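# Snap the folder clip's lever shut under its hook

## Task

Fully close the clip on the folder: turn the lever back until it lies flat, with the small hook catching and keeping it down. Note that the right hand's ring_dip goal cannot exceed +82.9 degrees; any larger request is treated as +82.9, and hand_goal reports that value.

## Robot and tools

ROBOT. There are two arms, left_arm (base near y +0.496 m) and right_arm (base near y -0.495 m), both at about z +0.044. right_arm ends in a right hand and left_arm in its mirror-image left hand. Each hand has index, middle and ring fingers plus a thumb, with rubber caps on the last 3 cm of each digit. A rigid mast sticks out near the wrist on the palm side and can strike things. A camera stand is fixed behind the arms. Cameras, all 896x504: cam_head_left, cam_head_right, cam_high, cam_low, cam_left_wrist, cam_right_wrist.

FRAMES. The scene frame has its origin at table height, halfway between the arms. +x points out over the table, +z up, +y toward left_arm. Reported positions (m), quaternions (wxyz) and velocities (m/s, rad/s) use it, and offsets use its axes, turning about the Hand target position. Each hand point has its own axes: +z runs toward the straight fingertips, +y points out of the palm face, and +x crosses the palm away from the thumb on the right hand but toward the thumb on the left. Printed poses may be wrong by a few cm.

ROW LAYOUT. Every row is a single list of 48 numbers in [-1, 1] covering both arms: left dx, dy, dz, rx, ry, rz; then 16 left-hand motor numbers; then left current_limit and speed; then the same 24 for the right arm. The six pose numbers are an OFFSET from that arm's Hand target as it stood when the action or move began, not a pose. 1.0 equals 0.6 m or 180 degrees, and rx, ry, rz form one rotation vector. Within one action every row counts from the same start, but each new action starts from the updated target, so a repeated offset keeps moving the arm. Six zeros re-request the current Hand target. The controller limits the commanded orientation to 32 degrees from the measured one at each step.

HAND NUMBERS (absolute goals, not offsets). Motor order: index_mcp, index_abd, index_pip, index_dip, middle_mcp, middle_abd, middle_pip, middle_dip, ring_mcp, ring_abd, ring_pip, ring_dip, thumb_cmc, thumb_axl, thumb_mcp, thumb_ipl. Each maps linearly between its two stops, and lower values bend toward the palm. Straight values: _mcp +0.75, _abd 0, _pip +0.58, _dip +0.70, thumb_cmc +0.71, thumb_axl +0.68, thumb_mcp +0.23, thumb_ipl +0.17. Another option is grasp form: a, b, c, d in the first four slots and exactly 0 in the other twelve. a curls index and middle, b bends all fingers at the knuckle, c swings the thumb across the palm, d curls the ring finger. All four at zero opens the hand. current_limit runs from -1 to +1, meaning 0 to 550 mA (never below 11 mA). speed sets the goal rate at (speed+1)/2 of 8.5 rad/s. Both start at +0.4 and -0.6, and the last value sent stays in force. A zero in a hand slot is a real goal. To leave a hand unchanged, copy back its hand_goal, hand_current_limit and hand_speed.

TOOLS.
execute_actions(actions, cameras): actions is a list of actions. Each action is up to 15 rows, one per 1/30 s step, and a short table repeats its last row. An empty list returns state and images.
move(target, speed, blend, stop_force, zero, blocking, cameras): target is one 48-number row or up to 15 rows. All rows are offsets from the same starting Hand targets. The hand point follows straight paths with no obstacle avoidance, and all arms finish together within 10 s. speed: m/s, 0.002 to 3.6, default 0.25, with turning capped at twice that in rad/s. It can be one value or one per target. blend: corner rounding in m, where 0 means stop at each target. stop_force: N, 3 to 120, shared by both arms. An arm's path ends when its wrist sensor feels that much push against the motion. It is unreliable while the hand rotates, and it must be left out when pulling away from a contact. zero (only with stop_force): true re-zeroes the sensor first. blocking=false returns after about 0.5 s and cannot be combined with stop_force.
wait(seconds 0 to 10, cameras): arms keep their last command.
stop(cameras): brakes a running move.
zoom_image(camera, region [x0, y0, x1, y1] in pixels, at most 504 by 504): enlarges the newest image from that camera.
zero_wrist_force(arm: left_arm or right_arm): re-zeroes that arm's force sensor.
finished_scene(scene 1): ends the scene for good. The clip must stay closed with no help from the robot.

RESULTS. Each result lists end_effector_position, end_effector_quat_wxyz, velocities (dropped when joints read within noise), Hand target (base for the next offsets; the hand may settle short of it, so resend the missing distance), joint positions and torques, and Wrist force/torque in the flange's own axes plus the peak since the last reading. Hand entries come in motor order: hand_goal, hand_measured, hand_current_ma, and hand_state (moving, goal, blocked, overload). A move adds a move: line whose ending is done, off_target, moving, held or fault. limits=paced means the pose was clipped, and limits=held means steps were withheld. Done does not prove that nothing was touched. Watch for MOTOR HOT, HAND FAULT and fault lines.

AVOID. Do not let anything fall off the table, slam into things, or hit fixed or heavy objects. An outside force near 150 N, or contact torque at a joint limit (139 N m for the shoulder and elbow, 26 N m for the wrist joints), stops the arm for 10 s. The arms are stiff, so even a small overshoot past a firm surface can fault; approach slowly with stop_force. Keep the arms from pressing on each other, and never close one hand on the other's fingers. A finger motor that draws 495 mA or more for 5 s shuts off for 10 s. Holding loads or straining toward poses the arm cannot reach overheats motors, and the brakes engage at 85 °C. Keep paths away from an arm's own base, because passing close can flip its shoulder posture.

Each tool is called after ">>>" as name(argument=value, ...) on one line, values as JSON.

## Session

>>> execute_actions(actions=[])

Scene clock: 0.00 s.
left_arm: end_effector_position=(+0.8700, -0.0354, +0.1745) hand_goal=(+0.754, +0.000, +0.576, +0.696, +0.754, +0.000, +0.576, +0.696, +0.754, +0.000, +0.576, +0.696, +0.714, +0.678, +0.226, +0.168) hand_measured=(+0.754, +0.000, +0.576, +0.696, +0.754, +0.000, +0.576, +0.696, +0.754, +0.000, +0.576, +0.696, +0.714, +0.678, +0.226, +0.168) hand_current_ma=(+0, +0, +0, +0, +0, +0, +0, +0, +0, +0, +0, +0, +0, +0, +0, +0) hand_state=(goal, goal, goal, goal, goal, goal, goal, goal, goal, goal, goal, goal, goal, goal, goal, goal) hand_current_limit=0.40 hand_speed=-0.60 end_effector_quat_wxyz=(-0.022, +0.822, +0.550, +0.149) | right_arm: end_effector_position=(+0.2144, -0.1678, +0.2163) hand_goal=(+0.754, +0.000, +0.576, +0.696, +0.754, +0.000, +0.576, +0.696, +0.754, +0.000, +0.576, +0.696, +0.714, +0.678, +0.226, +0.168) hand_measured=(+0.754, +0.000, +0.576, +0.696, +0.754, +0.000, +0.576, +0.696, +0.754, +0.000, +0.576, +0.696, +0.714, +0.678, +0.226, +0.168) hand_current_ma=(+0, +0, +0, +0, +0, +0, +0, +0, +0, +0, +0, +0, +0, +0, +0, +0) hand_state=(goal, goal, goal, goal, goal, goal, goal, goal, goal, goal, goal, goal, goal, goal, goal, goal) hand_current_limit=0.40 hand_speed=-0.60 end_effector_quat_wxyz=(-0.061, +0.432, +0.882, -0.180)
Joint positions: left_arm=[2.595 -2.81 -0.274 -1.534 1.858 -0.122] | right_arm=[0.698 -1.752 2.084 -1.52 -1.59 0.08]
Joint velocities: within noise
Joint torques (N m): no reading
Wrist force (N): no reading
Wrist torque (N m): no reading
Wrist force, peak (N): no reading
Hand target: left_arm +0.8700, -0.0354, +0.1745; -0.022, +0.822, +0.550, +0.149 | right_arm +0.2144, -0.1678, +0.2163; -0.061, +0.432, +0.882, -0.180

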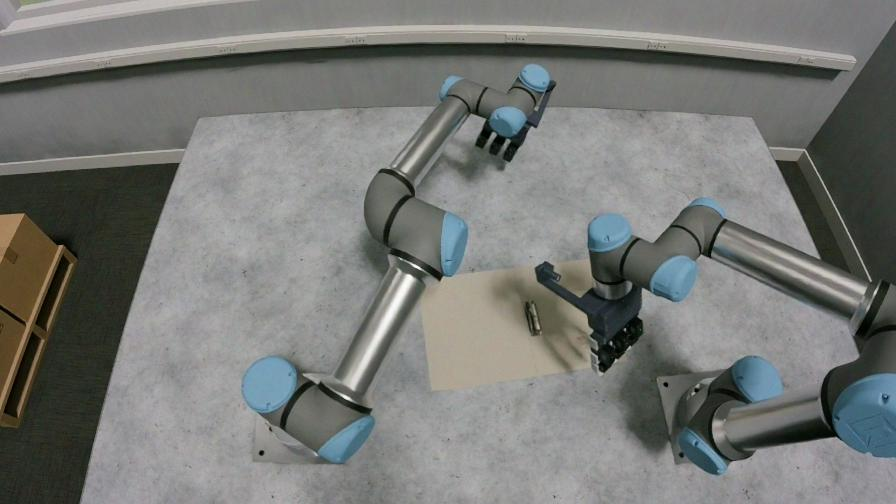

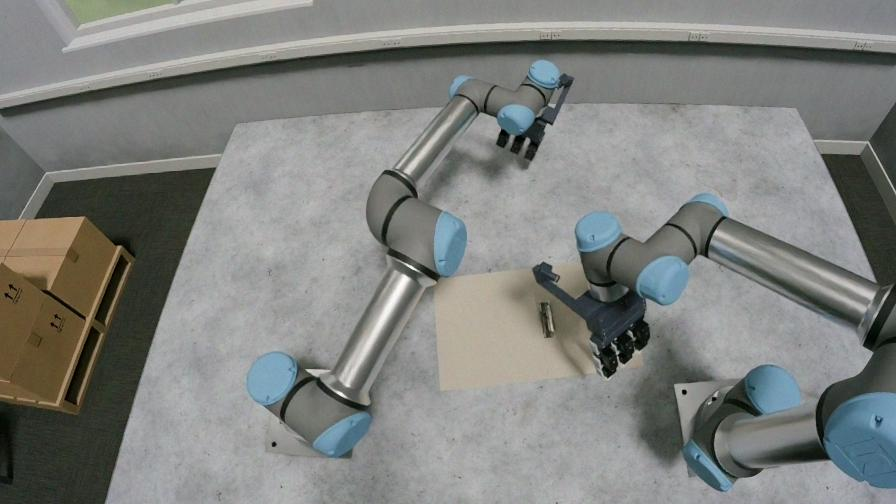

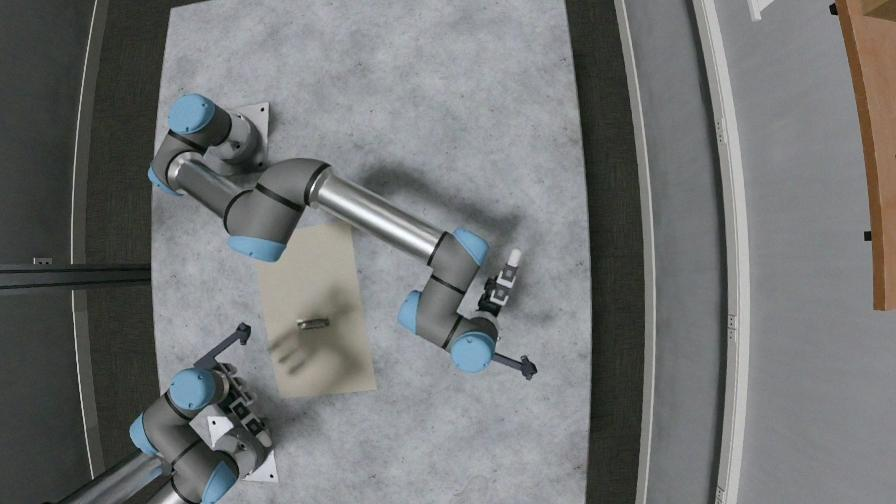

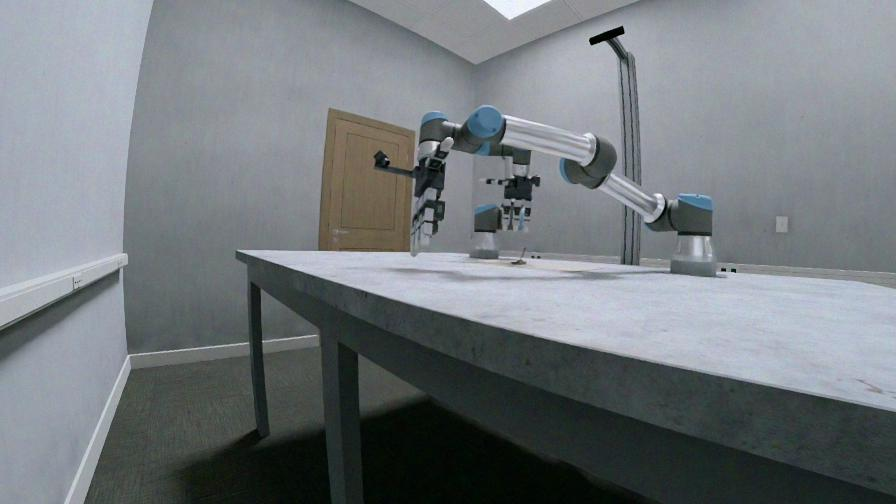

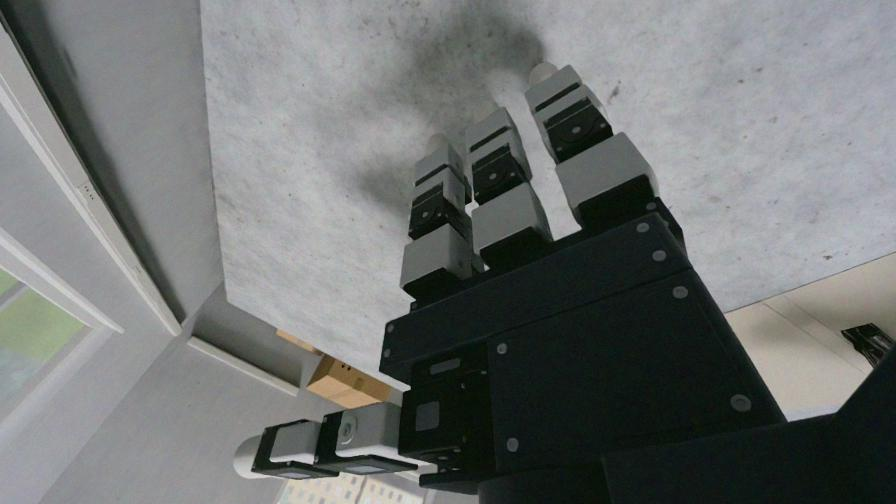

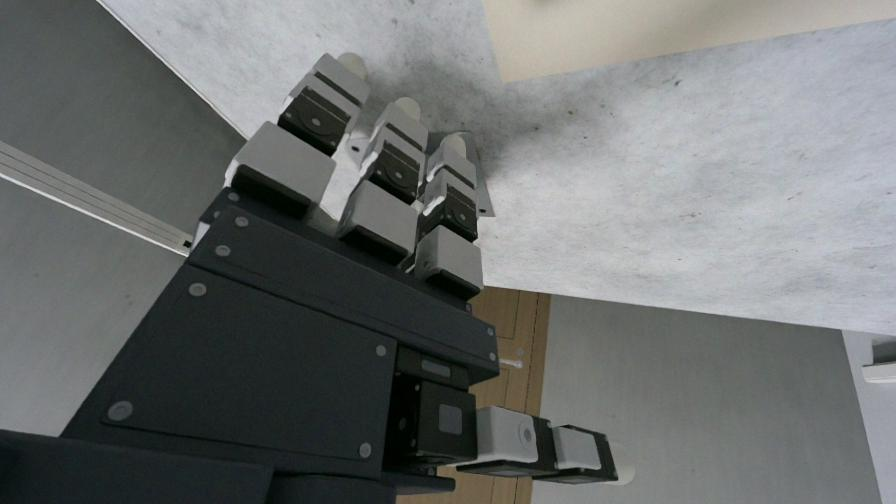

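>>> zoom_image(camera="cam_head_left", region=[480, 270, 592, 360])

>>> zoom_image(camera="cam_head_right", region=[490, 270, 602, 360])

>>> zoom_image(camera="cam_high", region=[260, 290, 372, 353])

>>> zoom_image(camera="cam_low", region=[470, 230, 570, 286])

>>> zoom_image(camera="cam_left_wrist", region=[780, 280, 896, 400])

Scaled by 4.500 from the camera's 896x504 image, which has a finer 1280x720 frame.

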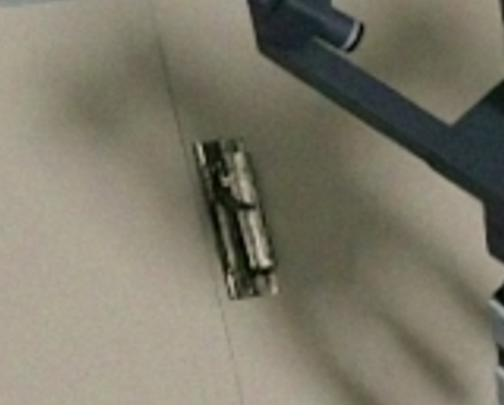

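Scaled by 4.500 from the camera's 896x504 image, which has a finer 1280x720 frame.

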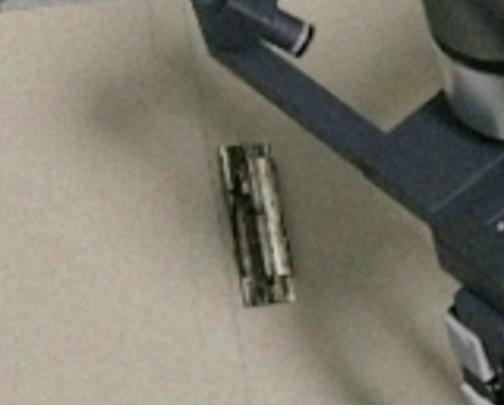

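Scaled by 4.500 from the camera's 896x504 image, which has a finer 1280x720 frame.

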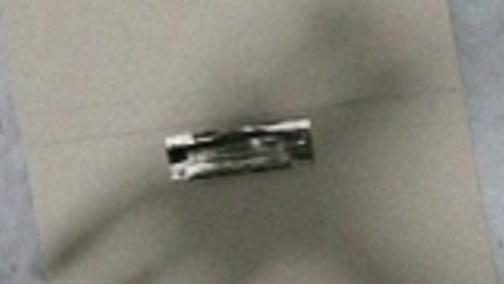

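Scaled by 5.040 from the camera's 896x504 image, which has a finer 1280x720 frame.

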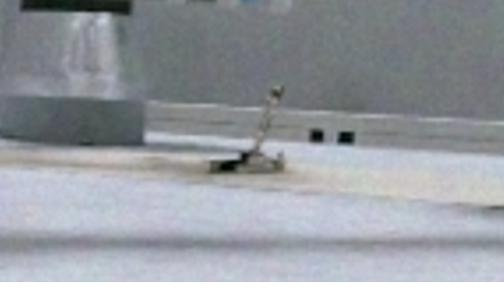

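Scaled by 4.200 from the camera's 896x504 image, which has a finer 1280x720 frame.

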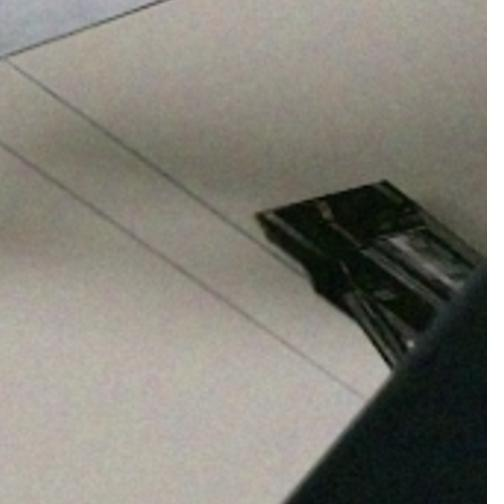

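>>> move(target=[0,0,0,0,0,0, 0,0,0,0,0,0,0,0,0,0,0,0,0,0,0,0, 0.4,-0.6, -0.15,0.1,0.08,0,0,0.5, 0,0,0,0,0,0,0,0,0,0,0,0,0,0,0,0, 0.4,-0.6], cameras=["all"])

Scene clock: 15.77 s.
left_arm: end_effector_position=(+0.8700, -0.0354, +0.1745) hand_goal=(+0.750, +0.000, +0.580, +0.700, +0.750, +0.000, +0.580, +0.700, +0.750, +0.000, +0.580, +0.700, +0.710, +0.680, +0.230, +0.170) hand_measured=(+0.752, +0.000, +0.578, +0.698, +0.752, +0.000, +0.578, +0.698, +0.752, +0.000, +0.578, +0.698, +0.714, +0.678, +0.224, +0.168) hand_current_ma=(+4, +0, -4, -4, +4, +0, -4, -4, +4, +0, -4, -4, +8, -4, -17, -5) hand_state=(goal, goal, goal, goal, goal, goal, goal, goal, goal, goal, goal, goal, goal, goal, goal, goal) hand_current_limit=0.40 hand_speed=-0.60 end_effector_quat_wxyz=(-0.022, +0.822, +0.550, +0.149) | right_arm: end_effector_position=(+0.1244, -0.1078, +0.2642) hand_goal=(+0.750, +0.000, +0.580, +0.700, +0.750, +0.000, +0.580, +0.700, +0.750, +0.000, +0.580, +0.700, +0.710, +0.680, +0.230, +0.170) hand_measured=(+0.748, +0.000, +0.576, +0.696, +0.748, +0.000, +0.576, +0.698, +0.748, +0.000, +0.576, +0.696, +0.708, +0.678, +0.224, +0.168) hand_current_ma=(-8, +0, -9, -9, -7, +0, -10, -8, -7, +0, -10, -9, -4, -7, -26, -9) hand_state=(goal, goal, goal, goal, goal, goal, goal, goal, goal, goal, goal, goal, goal, goal, goal, goal) hand_current_limit=0.40 hand_speed=-0.60 end_effector_quat_wxyz=(+0.084, -0.318, +0.929, -0.171)
Joint positions: left_arm=[2.595 -2.81 -0.274 -1.534 1.858 -0.122] | right_arm=[0.933 -1.858 2.114 -1.754 -1.948 -1.246]
Joint torques (N m): left_arm=[1.05 65.44 23.38 3.02 0.65 0.32] | right_arm=[-9.17 -15.5 -20.43 -0.27 1.49 -1.47]
Wrist force (N): left_arm=[0.1 0.1 0.2] | right_arm=[-0.2 -0.5 -0.1]
Wrist torque (N m): left_arm=[0.00 -0.01 0.01] | right_arm=[-0.02 0.03 -0.07]
Wrist force, peak (N): left_arm=[0.3 0.2 0.4] | right_arm=[-0.6 -0.3 -0.7]
Hand target: left_arm +0.8700, -0.0354, +0.1745; -0.022, +0.822, +0.550, +0.149 | right_arm +0.1244, -0.1078, +0.2643; +0.084, -0.318, +0.929, -0.171
Off the commanded pose: left_arm 0.000 m, 0 deg | right_arm 0.000 m, 0 deg.
move: done

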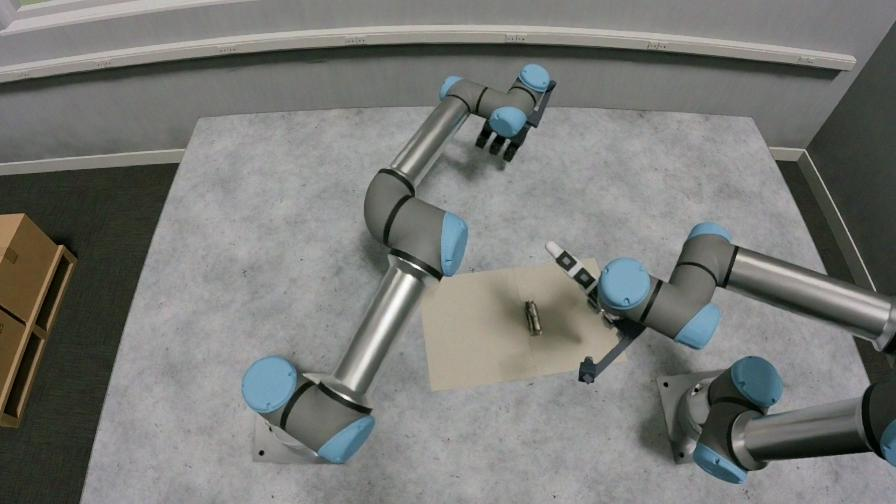

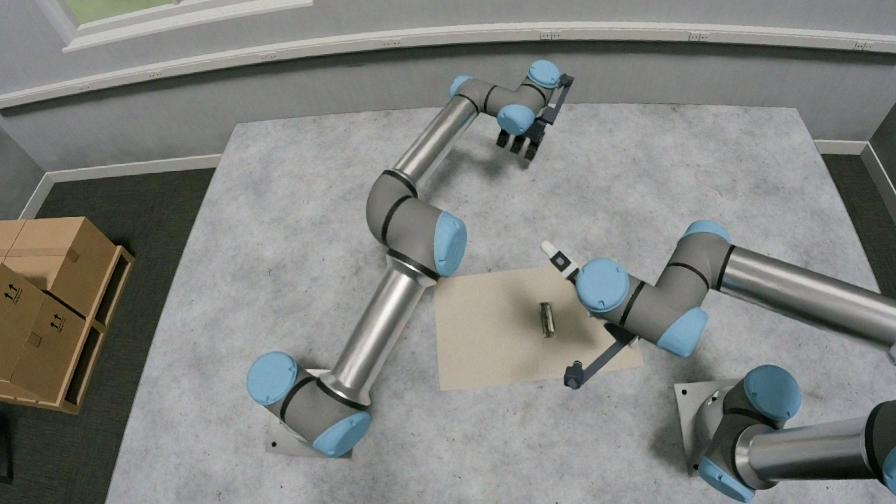

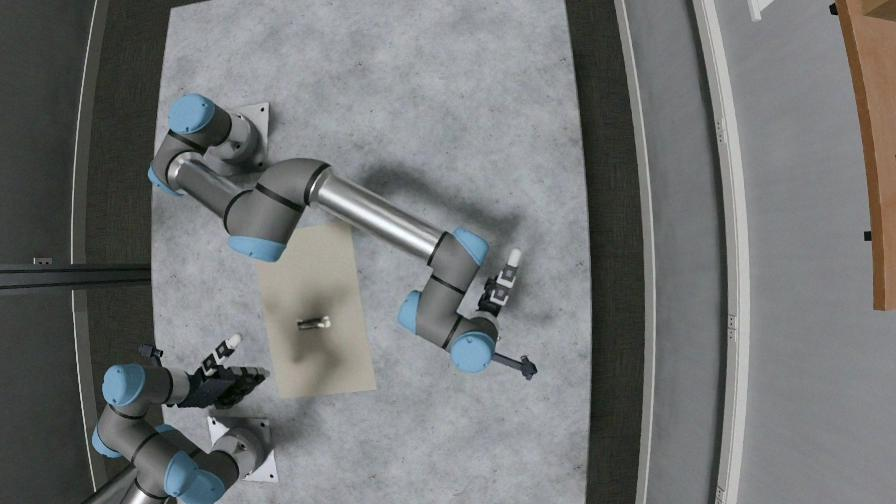

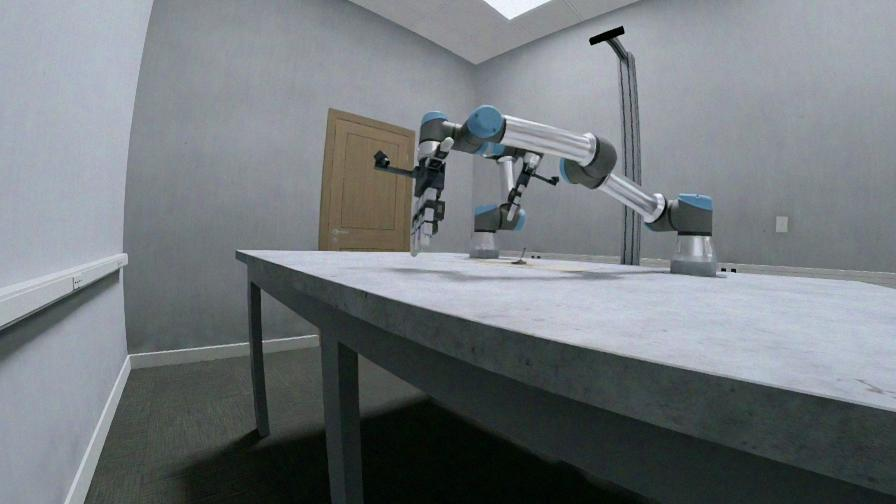

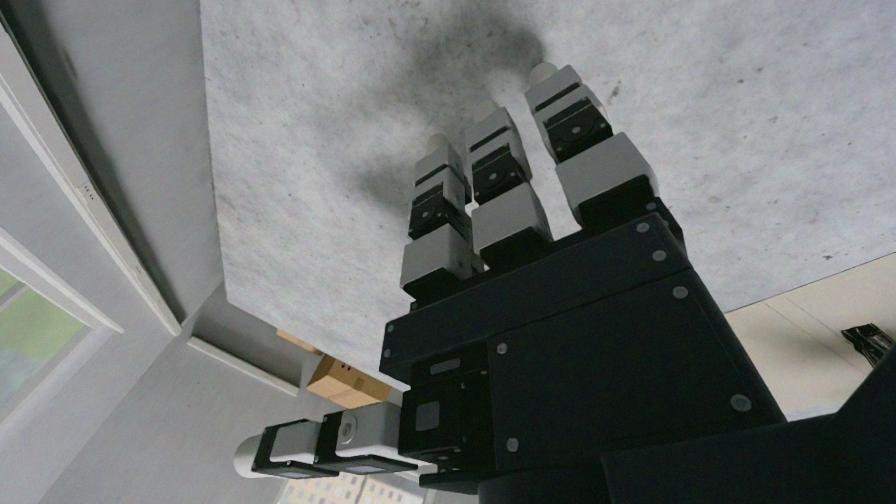

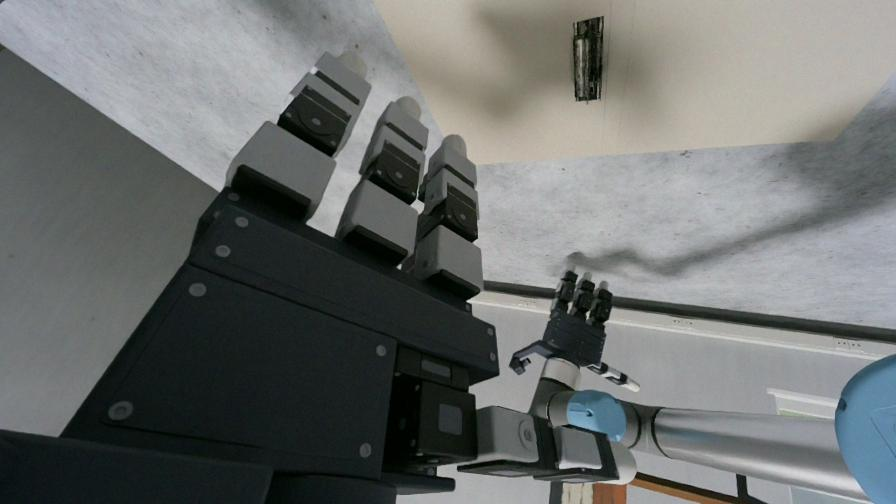

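>>> zoom_image(camera="cam_right_wrist", region=[532, 0, 652, 120])

>>> zoom_image(camera="cam_low", region=[490, 235, 550, 275])

>>> zoom_image(camera="cam_high", region=[285, 305, 345, 345])

>>> zoom_image(camera="cam_head_left", region=[505, 290, 565, 345])

>>> zoom_image(camera="cam_head_right", region=[518, 290, 578, 345])

Scaled by 4.200 from the camera's 896x504 image, which has a finer 1280x720 frame.

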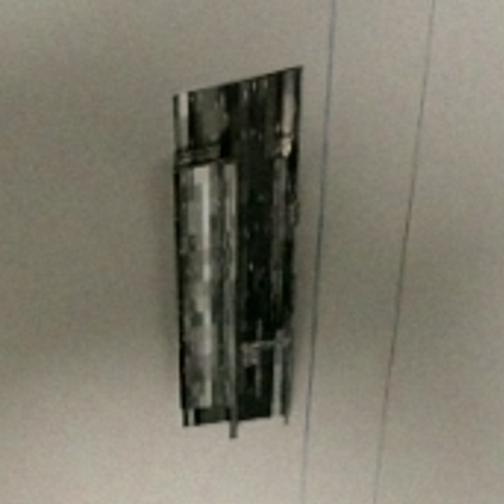

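Scaled by 8.400 from the camera's 896x504 image, which has a finer 1280x720 frame.

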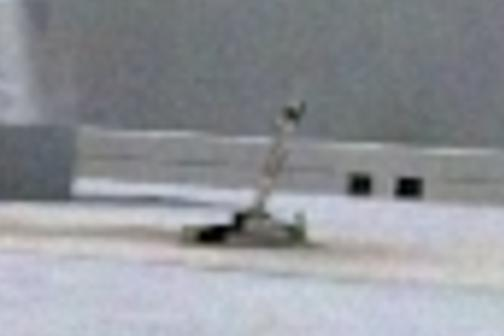

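Scaled by 8.400 from the camera's 896x504 image, which has a finer 1280x720 frame.

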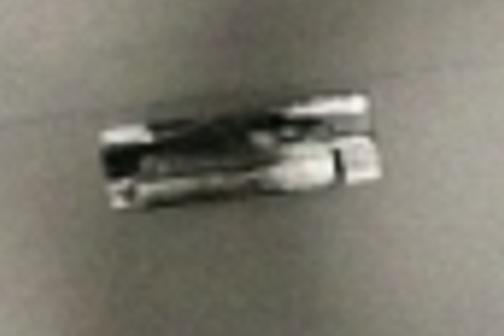

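Scaled by 8.400 from the camera's 896x504 image, which has a finer 1280x720 frame.

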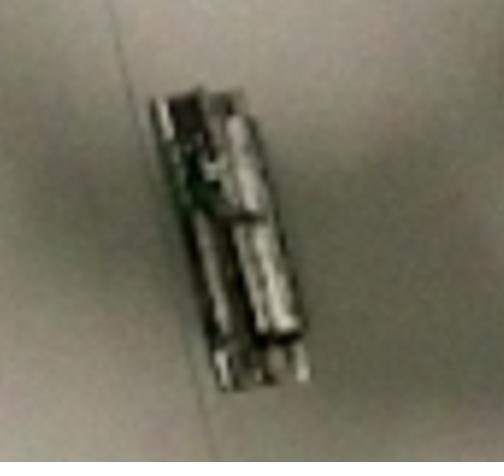

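Scaled by 8.400 from the camera's 896x504 image, which has a finer 1280x720 frame.

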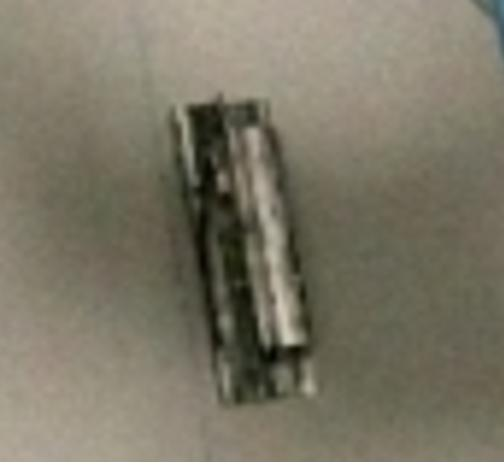

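>>> move(target=[0,0,0,0,0,0, 0,0,0,0,0,0,0,0,0,0,0,0,0,0,0,0, 0.4,-0.6, 0.276,-0.179,-0.17,0,0,0.5, 1,0.25,0,1,0,0,0,0,0,0,0,0,0,0,0,0, 0.4,-0.6], cameras=["cam_right_wrist","cam_high"])

Scene clock: 23.43 s.
left_arm: end_effector_position=(+0.8700, -0.0354, +0.1745) hand_goal=(+0.750, +0.000, +0.580, +0.700, +0.750, +0.000, +0.580, +0.700, +0.750, +0.000, +0.580, +0.700, +0.710, +0.680, +0.230, +0.170) hand_measured=(+0.752, +0.000, +0.578, +0.698, +0.752, +0.000, +0.578, +0.698, +0.752, +0.000, +0.578, +0.698, +0.714, +0.678, +0.224, +0.168) hand_current_ma=(+4, +0, -4, -4, +4, +0, -4, -4, +4, +0, -4, -4, +8, -4, -17, -5) hand_state=(goal, goal, goal, goal, goal, goal, goal, goal, goal, goal, goal, goal, goal, goal, goal, goal) hand_current_limit=0.40 hand_speed=-0.60 end_effector_quat_wxyz=(-0.022, +0.822, +0.550, +0.149) | right_arm: end_effector_position=(+0.2900, -0.2152, +0.1623) hand_goal=(+0.612, +0.000, -0.344, -0.200, +0.262, +0.000, -1.000, -0.750, +0.026, +0.000, -1.000, -0.450, +0.810, +0.680, +0.230, +0.070) hand_measured=(+0.612, +0.000, -0.338, -0.196, +0.268, +0.000, -0.936, -0.738, +0.036, +0.000, -0.980, -0.448, +0.800, +0.678, +0.224, +0.072) hand_current_ma=(-1, +0, +18, +12, +23, +0, +262, +39, +37, +0, +74, +8, -32, -7, -26, +4) hand_state=(goal, goal, goal, goal, goal, goal, blocked, goal, goal, goal, blocked, goal, goal, goal, goal, goal) hand_current_limit=0.40 hand_speed=-0.60 end_effector_quat_wxyz=(-0.180, +0.882, -0.432, +0.061)
Joint positions: left_arm=[2.595 -2.81 -0.274 -1.534 1.858 -0.122] | right_arm=[0.301 -1.61 2.334 -2.643 -1.408 -3.433]
Joint torques (N m): left_arm=[2.47 66.67 23.15 3.11 0.49 0.32] | right_arm=[7.02 -23.03 -9.7 -0.63 -0.05 -1.77]
Wrist force (N): left_arm=[-0.1 0.1 0.1] | right_arm=[0.0 -0.7 -0.3]
Wrist torque (N m): left_arm=[0.01 0.01 -0.01] | right_arm=[0.08 -0.02 -0.03]
Wrist force, peak (N): left_arm=[-0.1 0.2 0.4] | right_arm=[-0.7 -0.7 -0.1]
Hand target: left_arm +0.8700, -0.0354, +0.1745; -0.022, +0.822, +0.550, +0.149 | right_arm +0.2900, -0.2152, +0.1623; -0.180, +0.882, -0.432, +0.061
Off the commanded pose: left_arm 0.000 m, 0 deg | right_arm 0.000 m, 0 deg.
move: done
Images, in order (width x height): cam_high 896x504, cam_right_wrist 896x504.

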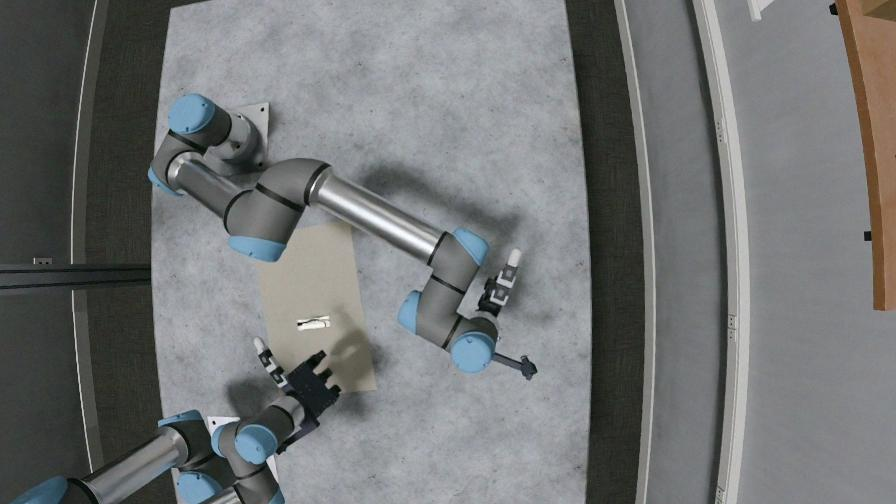

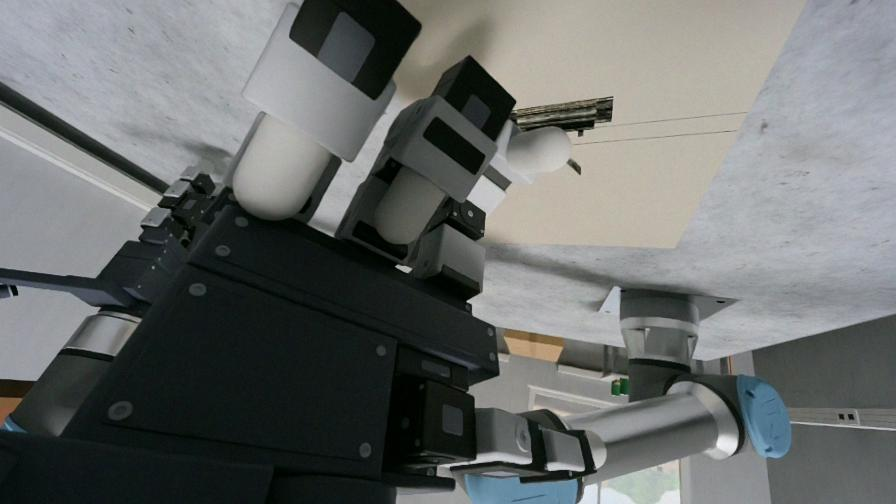

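>>> zoom_image(camera="cam_right_wrist", region=[500, 80, 640, 190])

>>> zoom_image(camera="cam_high", region=[285, 305, 345, 345])

>>> move(target=[0,0,0,0,0,0, 0,0,0,0,0,0,0,0,0,0,0,0,0,0,0,0, 0.4,-0.6, 0.03,0,0.03,0,0,0, 0.75,0,0.58,0.7,0.262,0,-0.9,-0.7,0.026,0,-0.9,-0.45,0.71,0.68,0.23,0.17, 0.4,-0.6], cameras=["cam_right_wrist"])

Scaled by 3.600 from the camera's 896x504 image, which has a finer 1280x720 frame.

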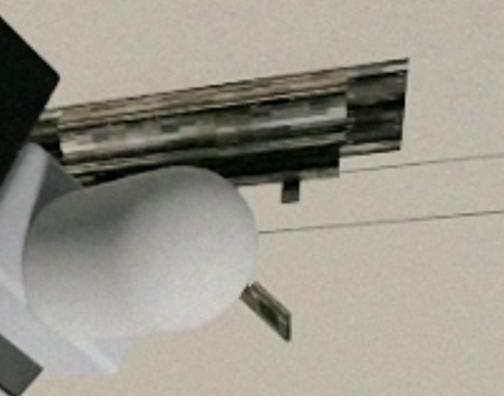

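Scaled by 8.400 from the camera's 896x504 image, which has a finer 1280x720 frame.

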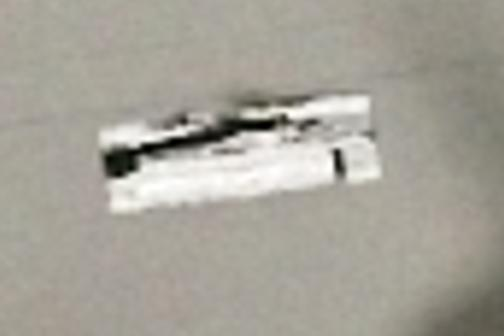

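Scene clock: 25.20 s.
left_arm: end_effector_position=(+0.8700, -0.0354, +0.1745) hand_goal=(+0.750, +0.000, +0.580, +0.700, +0.750, +0.000, +0.580, +0.700, +0.750, +0.000, +0.580, +0.700, +0.710, +0.680, +0.230, +0.170) hand_measured=(+0.752, +0.000, +0.578, +0.698, +0.752, +0.000, +0.578, +0.698, +0.752, +0.000, +0.578, +0.698, +0.714, +0.678, +0.224, +0.168) hand_current_ma=(+4, +0, -4, -4, +4, +0, -4, -4, +4, +0, -4, -4, +8, -4, -17, -5) hand_state=(goal, goal, goal, goal, goal, goal, goal, goal, goal, goal, goal, goal, goal, goal, goal, goal) hand_current_limit=0.40 hand_speed=-0.60 end_effector_quat_wxyz=(-0.022, +0.822, +0.550, +0.149) | right_arm: end_effector_position=(+0.3080, -0.2152, +0.1803) hand_goal=(+0.750, +0.000, +0.580, +0.700, +0.262, +0.000, -0.900, -0.700, +0.026, +0.000, -0.900, -0.450, +0.710, +0.680, +0.230, +0.170) hand_measured=(+0.742, +0.000, +0.576, +0.696, +0.268, +0.000, -0.900, -0.702, +0.036, +0.000, -0.900, -0.448, +0.708, +0.678, +0.224, +0.166) hand_current_ma=(-29, +0, -15, -10, +23, +0, +0, -8, +36, +0, -2, +6, -4, -7, -26, -19) hand_state=(goal, goal, goal, goal, goal, goal, goal, goal, goal, goal, goal, goal, goal, goal, goal, goal) hand_current_limit=0.40 hand_speed=-0.60 end_effector_quat_wxyz=(-0.180, +0.882, -0.432, +0.061)
Joint positions: left_arm=[2.595 -2.81 -0.274 -1.534 1.858 -0.122] | right_arm=[0.285 -1.611 2.274 -2.58 -1.402 -3.448]
Joint torques (N m): left_arm=[1.39 65.39 23.38 2.81 0.48 0.08] | right_arm=[8.64 -9.8 -9.71 -5.05 -0.19 1.61]
Wrist force (N): left_arm=[0.0 0.3 0.1] | right_arm=[0.0 -0.4 -0.3]
Wrist torque (N m): left_arm=[0.02 0.00 0.00] | right_arm=[0.06 -0.01 0.05]
Wrist force, peak (N): left_arm=[0.1 0.4 0.3] | right_arm=[-0.1 -1.0 -0.5]
Hand target: left_arm +0.8700, -0.0354, +0.1745; -0.022, +0.822, +0.550, +0.149 | right_arm +0.3080, -0.2152, +0.1803; -0.180, +0.882, -0.432, +0.061
Off the commanded pose: left_arm 0.000 m, 0 deg | right_arm 0.000 m, 0 deg.
move: done
Images, in order (width x height): cam_right_wrist 896x504.

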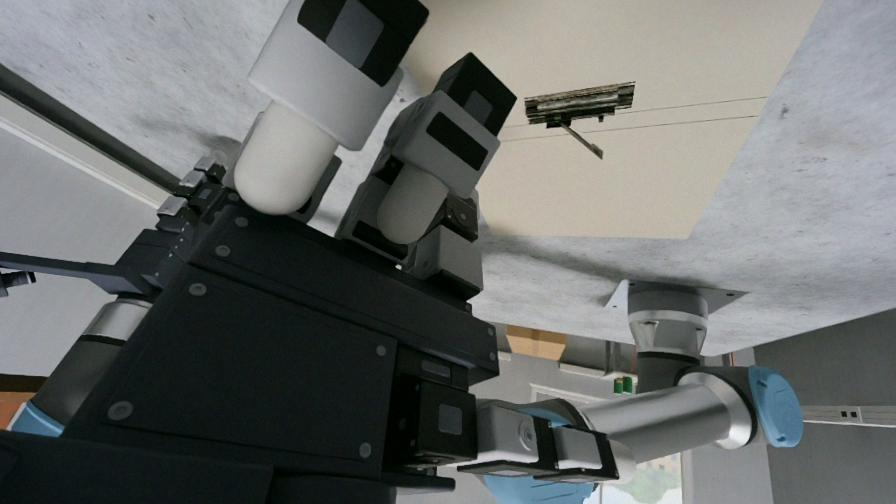

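>>> zoom_image(camera="cam_right_wrist", region=[510, 60, 650, 180])

Scaled by 3.600 from the camera's 896x504 image, which has a finer 1280x720 frame.

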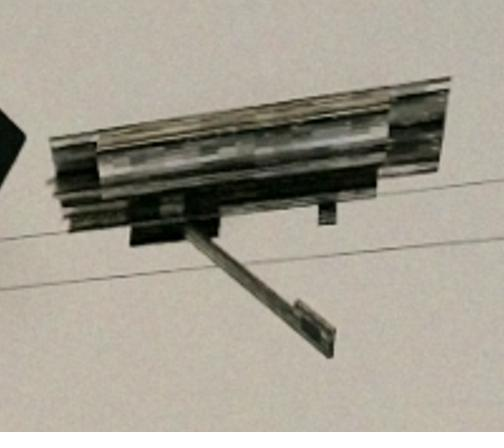

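>>> move(target=[0,0,0,0,0,0, 0,0,0,0,0,0,0,0,0,0,0,0,0,0,0,0, 0.4,-0.6, 0.103,0.092,-0.09,0,0,0, 0.612,0,-0.34,-0.2,0.262,0,-0.9,-0.7,0.026,0,-0.9,-0.45,0.71,0.68,0.23,0.17, 0.4,-0.6], cameras=["cam_right_wrist"], speed=0.15)

>>> zoom_image(camera="cam_right_wrist", region=[610, 40, 790, 200])

Scene clock: 30.87 s.
left_arm: end_effector_position=(+0.8700, -0.0354, +0.1745) hand_goal=(+0.750, +0.000, +0.580, +0.700, +0.750, +0.000, +0.580, +0.700, +0.750, +0.000, +0.580, +0.700, +0.710, +0.680, +0.230, +0.170) hand_measured=(+0.752, +0.000, +0.578, +0.698, +0.752, +0.000, +0.578, +0.698, +0.752, +0.000, +0.578, +0.698, +0.714, +0.678, +0.224, +0.168) hand_current_ma=(+4, +0, -4, -4, +4, +0, -4, -4, +4, +0, -4, -4, +8, -4, -17, -5) hand_state=(goal, goal, goal, goal, goal, goal, goal, goal, goal, goal, goal, goal, goal, goal, goal, goal) hand_current_limit=0.40 hand_speed=-0.60 end_effector_quat_wxyz=(-0.022, +0.822, +0.550, +0.149) | right_arm: end_effector_position=(+0.3697, -0.1600, +0.1263) hand_goal=(+0.612, +0.000, -0.340, -0.200, +0.262, +0.000, -0.900, -0.700, +0.026, +0.000, -0.900, -0.450, +0.710, +0.680, +0.230, +0.170) hand_measured=(+0.612, +0.000, -0.334, -0.196, +0.268, +0.000, -0.900, -0.702, +0.034, +0.000, -0.900, -0.448, +0.708, +0.678, +0.224, +0.166) hand_current_ma=(-1, +0, +19, +12, +21, +0, +0, -8, +31, +0, -2, +6, -4, -7, -26, -19) hand_state=(goal, goal, goal, goal, goal, goal, goal, goal, goal, goal, goal, goal, goal, goal, goal, goal) hand_current_limit=0.40 hand_speed=-0.60 end_effector_quat_wxyz=(-0.180, +0.882, -0.431, +0.061)
Joint positions: left_arm=[2.595 -2.81 -0.274 -1.534 1.858 -0.122] | right_arm=[0.355 -1.316 2.121 -2.733 -1.426 -3.382]
Joint torques (N m): left_arm=[1.68 64.07 23.41 3.01 0.69 0.58] | right_arm=[-8.61 -19.82 -17.59 -1.23 2.36 -1.62]
Wrist force (N): left_arm=[0.1 0.2 0.0] | right_arm=[0.0 -0.3 -0.4]
Wrist torque (N m): left_arm=[0.03 -0.01 0.01] | right_arm=[0.16 -0.01 0.02]
Wrist force, peak (N): left_arm=[-0.1 0.1 0.6] | right_arm=[-0.1 0.3 -1.7]
Hand target: left_arm +0.8700, -0.0354, +0.1745; -0.022, +0.822, +0.550, +0.149 | right_arm +0.3698, -0.1600, +0.1263; -0.180, +0.882, -0.432, +0.061
Off the commanded pose: left_arm 0.000 m, 0 deg | right_arm 0.000 m, 0 deg.
move: done
Images, in order (width x height): cam_right_wrist 896x504.

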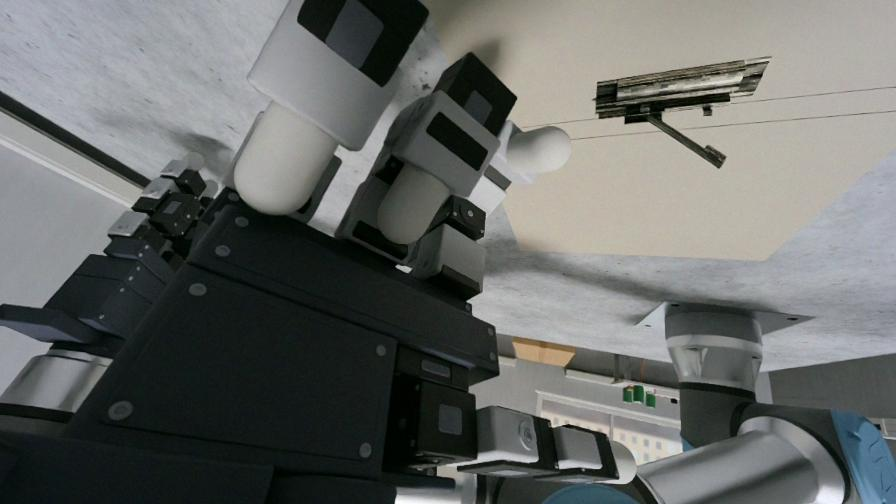

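Scaled by 2.800 from the camera's 896x504 image, which has a finer 1280x720 frame.

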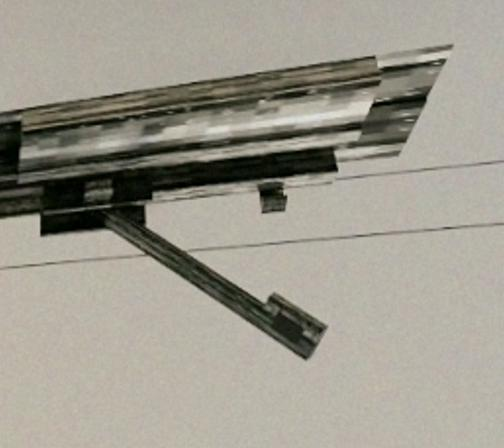

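>>> move(target=[[0,0,0,0,0,0, 0,0,0,0,0,0,0,0,0,0,0,0,0,0,0,0, 0.4,-0.6, -0.04,0.01,0.15,0,0,0, 0.75,0,0.58,0.7,0.262,0,-0.9,-0.7,0.026,0,-0.9,-0.45,0.71,0.68,0.23,0.17, 0.4,-0.6],[0,0,0,0,0,0, 0,0,0,0,0,0,0,0,0,0,0,0,0,0,0,0, 0.4,-0.6, -0.2347,0.0667,0.176,-0.0856,0.085,0, 0.75,0,0.58,0.7,0.262,0,-0.9,-0.7,0.026,0,-0.9,-0.45,0.71,0.68,0.23,0.17, 0.4,-0.6]], cameras=["all"], speed=0.2, blend=[0.03, 0])

>>> zoom_image(camera="cam_right_wrist", region=[400, 60, 640, 260])

>>> zoom_image(camera="cam_low", region=[470, 215, 570, 280])

Scene clock: 41.03 s.
left_arm: end_effector_position=(+0.8700, -0.0354, +0.1745) hand_goal=(+0.750, +0.000, +0.580, +0.700, +0.750, +0.000, +0.580, +0.700, +0.750, +0.000, +0.580, +0.700, +0.710, +0.680, +0.230, +0.170) hand_measured=(+0.752, +0.000, +0.578, +0.698, +0.752, +0.000, +0.578, +0.698, +0.752, +0.000, +0.578, +0.698, +0.714, +0.678, +0.224, +0.168) hand_current_ma=(+4, +0, -4, -4, +4, +0, -4, -4, +4, +0, -4, -4, +8, -4, -17, -5) hand_state=(goal, goal, goal, goal, goal, goal, goal, goal, goal, goal, goal, goal, goal, goal, goal, goal) hand_current_limit=0.40 hand_speed=-0.60 end_effector_quat_wxyz=(-0.022, +0.822, +0.550, +0.149) | right_arm: end_effector_position=(+0.2291, -0.1199, +0.2318) hand_goal=(+0.750, +0.000, +0.580, +0.700, +0.262, +0.000, -0.900, -0.700, +0.026, +0.000, -0.900, -0.450, +0.710, +0.680, +0.230, +0.170) hand_measured=(+0.744, +0.000, +0.578, +0.696, +0.268, +0.000, -0.900, -0.702, +0.034, +0.000, -0.900, -0.448, +0.708, +0.678, +0.224, +0.166) hand_current_ma=(-17, +0, -9, -9, +21, +0, +0, -8, +31, +0, -2, +6, -5, -7, -26, -19) hand_state=(goal, goal, goal, goal, goal, goal, goal, goal, goal, goal, goal, goal, goal, goal, goal, goal) hand_current_limit=0.40 hand_speed=-0.60 end_effector_quat_wxyz=(-0.002, +0.898, -0.440, +0.001)
Joint positions: left_arm=[2.595 -2.81 -0.274 -1.534 1.858 -0.122] | right_arm=[0.623 -1.476 1.919 -2.019 -1.57 -3.141]
Joint torques (N m): left_arm=[2.14 64.37 22.73 2.79 0.52 0.67] | right_arm=[3.68 -34.62 -13.95 -0.07 2.2 0.49]
Wrist force (N): left_arm=[0.1 0.1 0.1] | right_arm=[-0.6 -0.5 0.3]
Wrist torque (N m): left_arm=[0.01 -0.01 0.01] | right_arm=[0.07 0.05 0.00]
Wrist force, peak (N): left_arm=[0.0 -0.1 0.5] | right_arm=[-1.9 -0.1 0.5]
Hand target: left_arm +0.8700, -0.0354, +0.1745; -0.022, +0.822, +0.550, +0.149 | right_arm +0.2290, -0.1199, +0.2319; -0.002, +0.898, -0.440, +0.001
Off the commanded pose: left_arm 0.000 m, 0 deg | right_arm 0.000 m, 0 deg.
move: done

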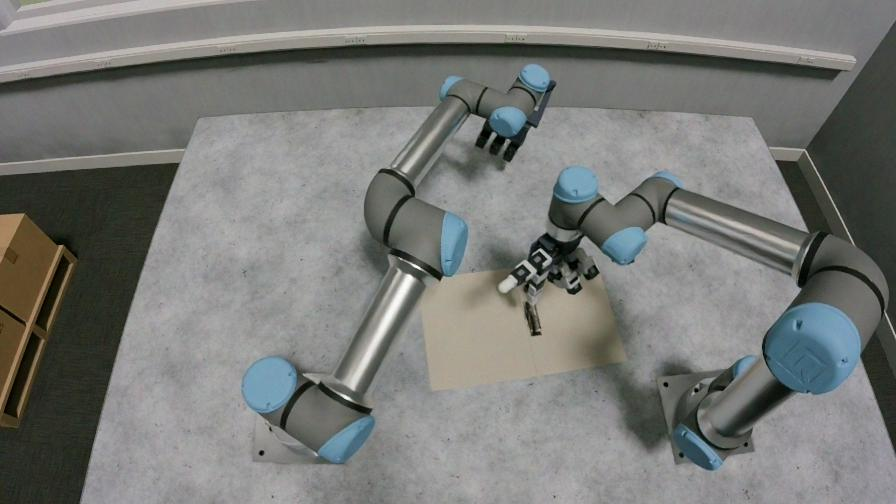

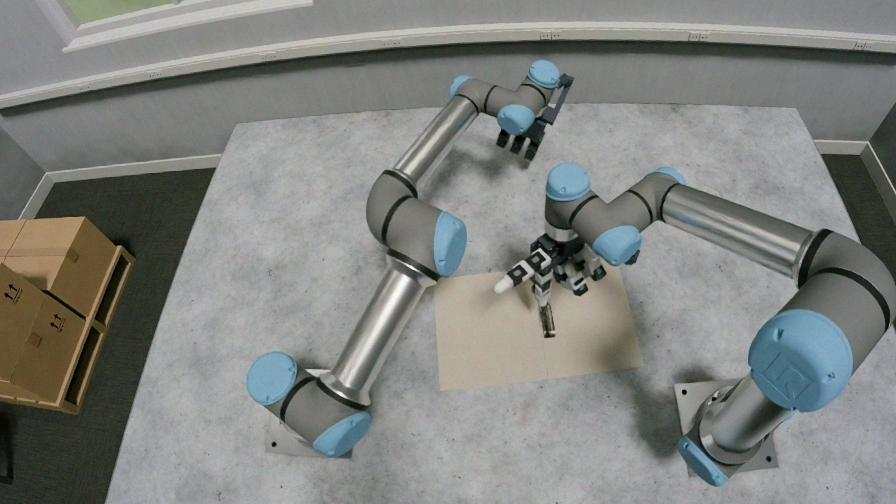

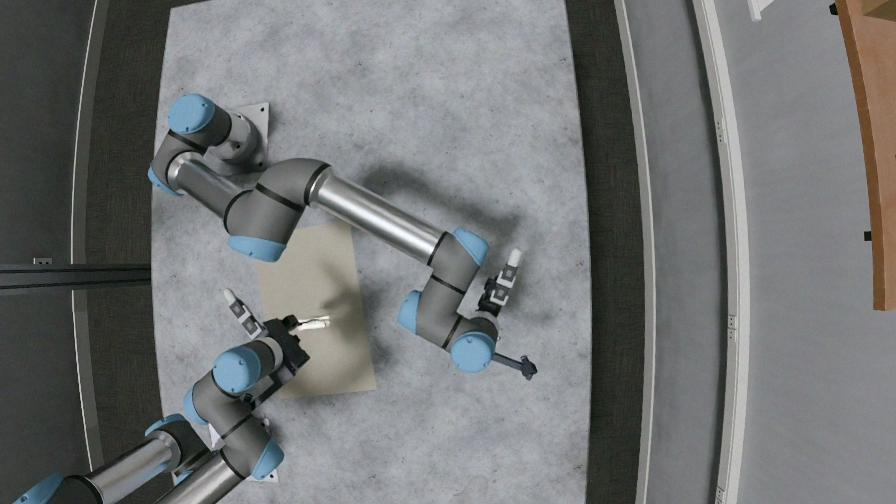

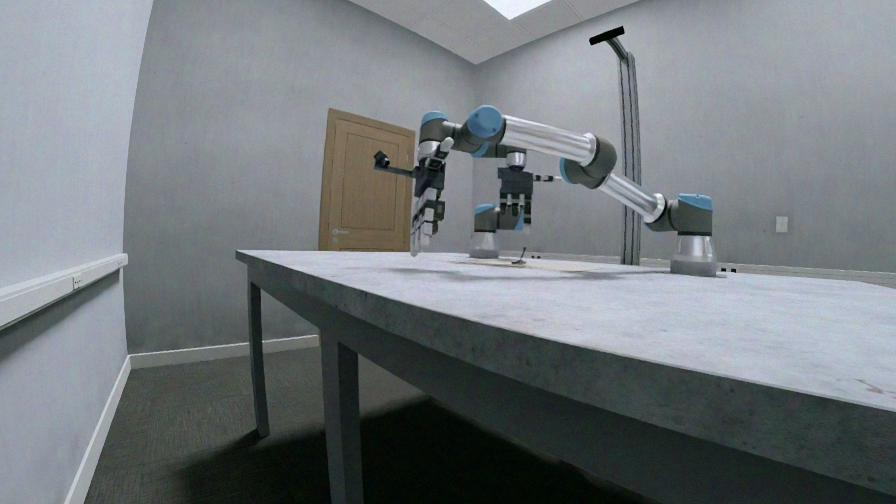

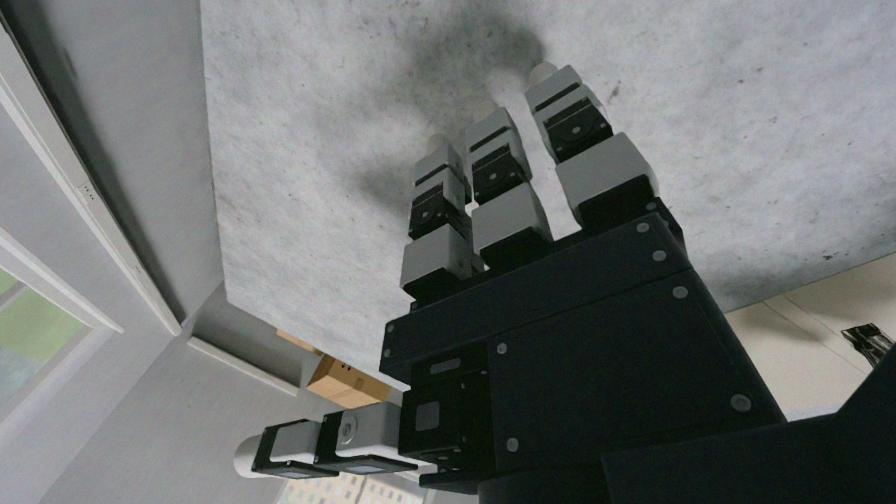

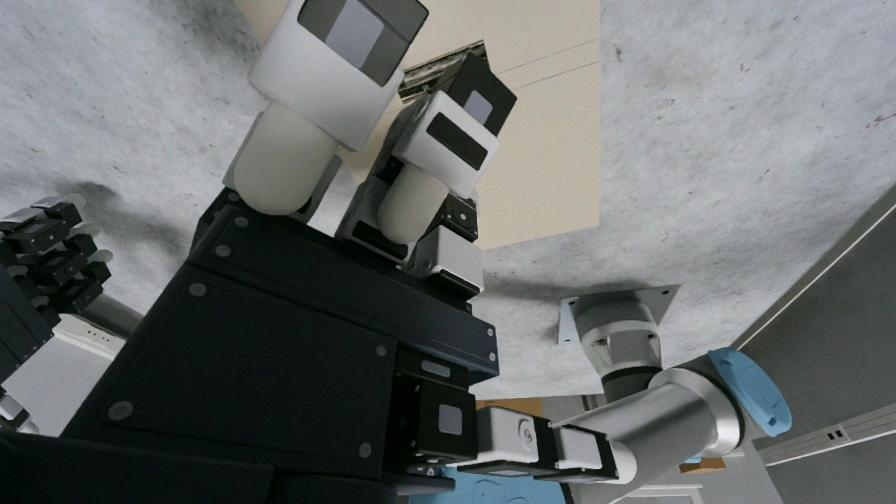

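Scaled by 2.100 from the camera's 896x504 image, which has a finer 1280x720 frame.

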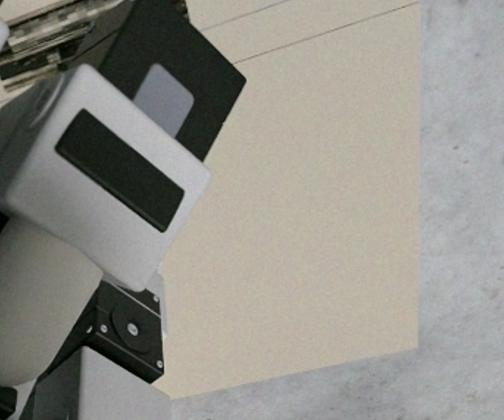

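Scaled by 5.040 from the camera's 896x504 image, which has a finer 1280x720 frame.

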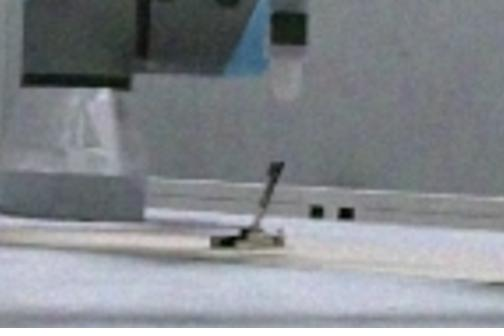

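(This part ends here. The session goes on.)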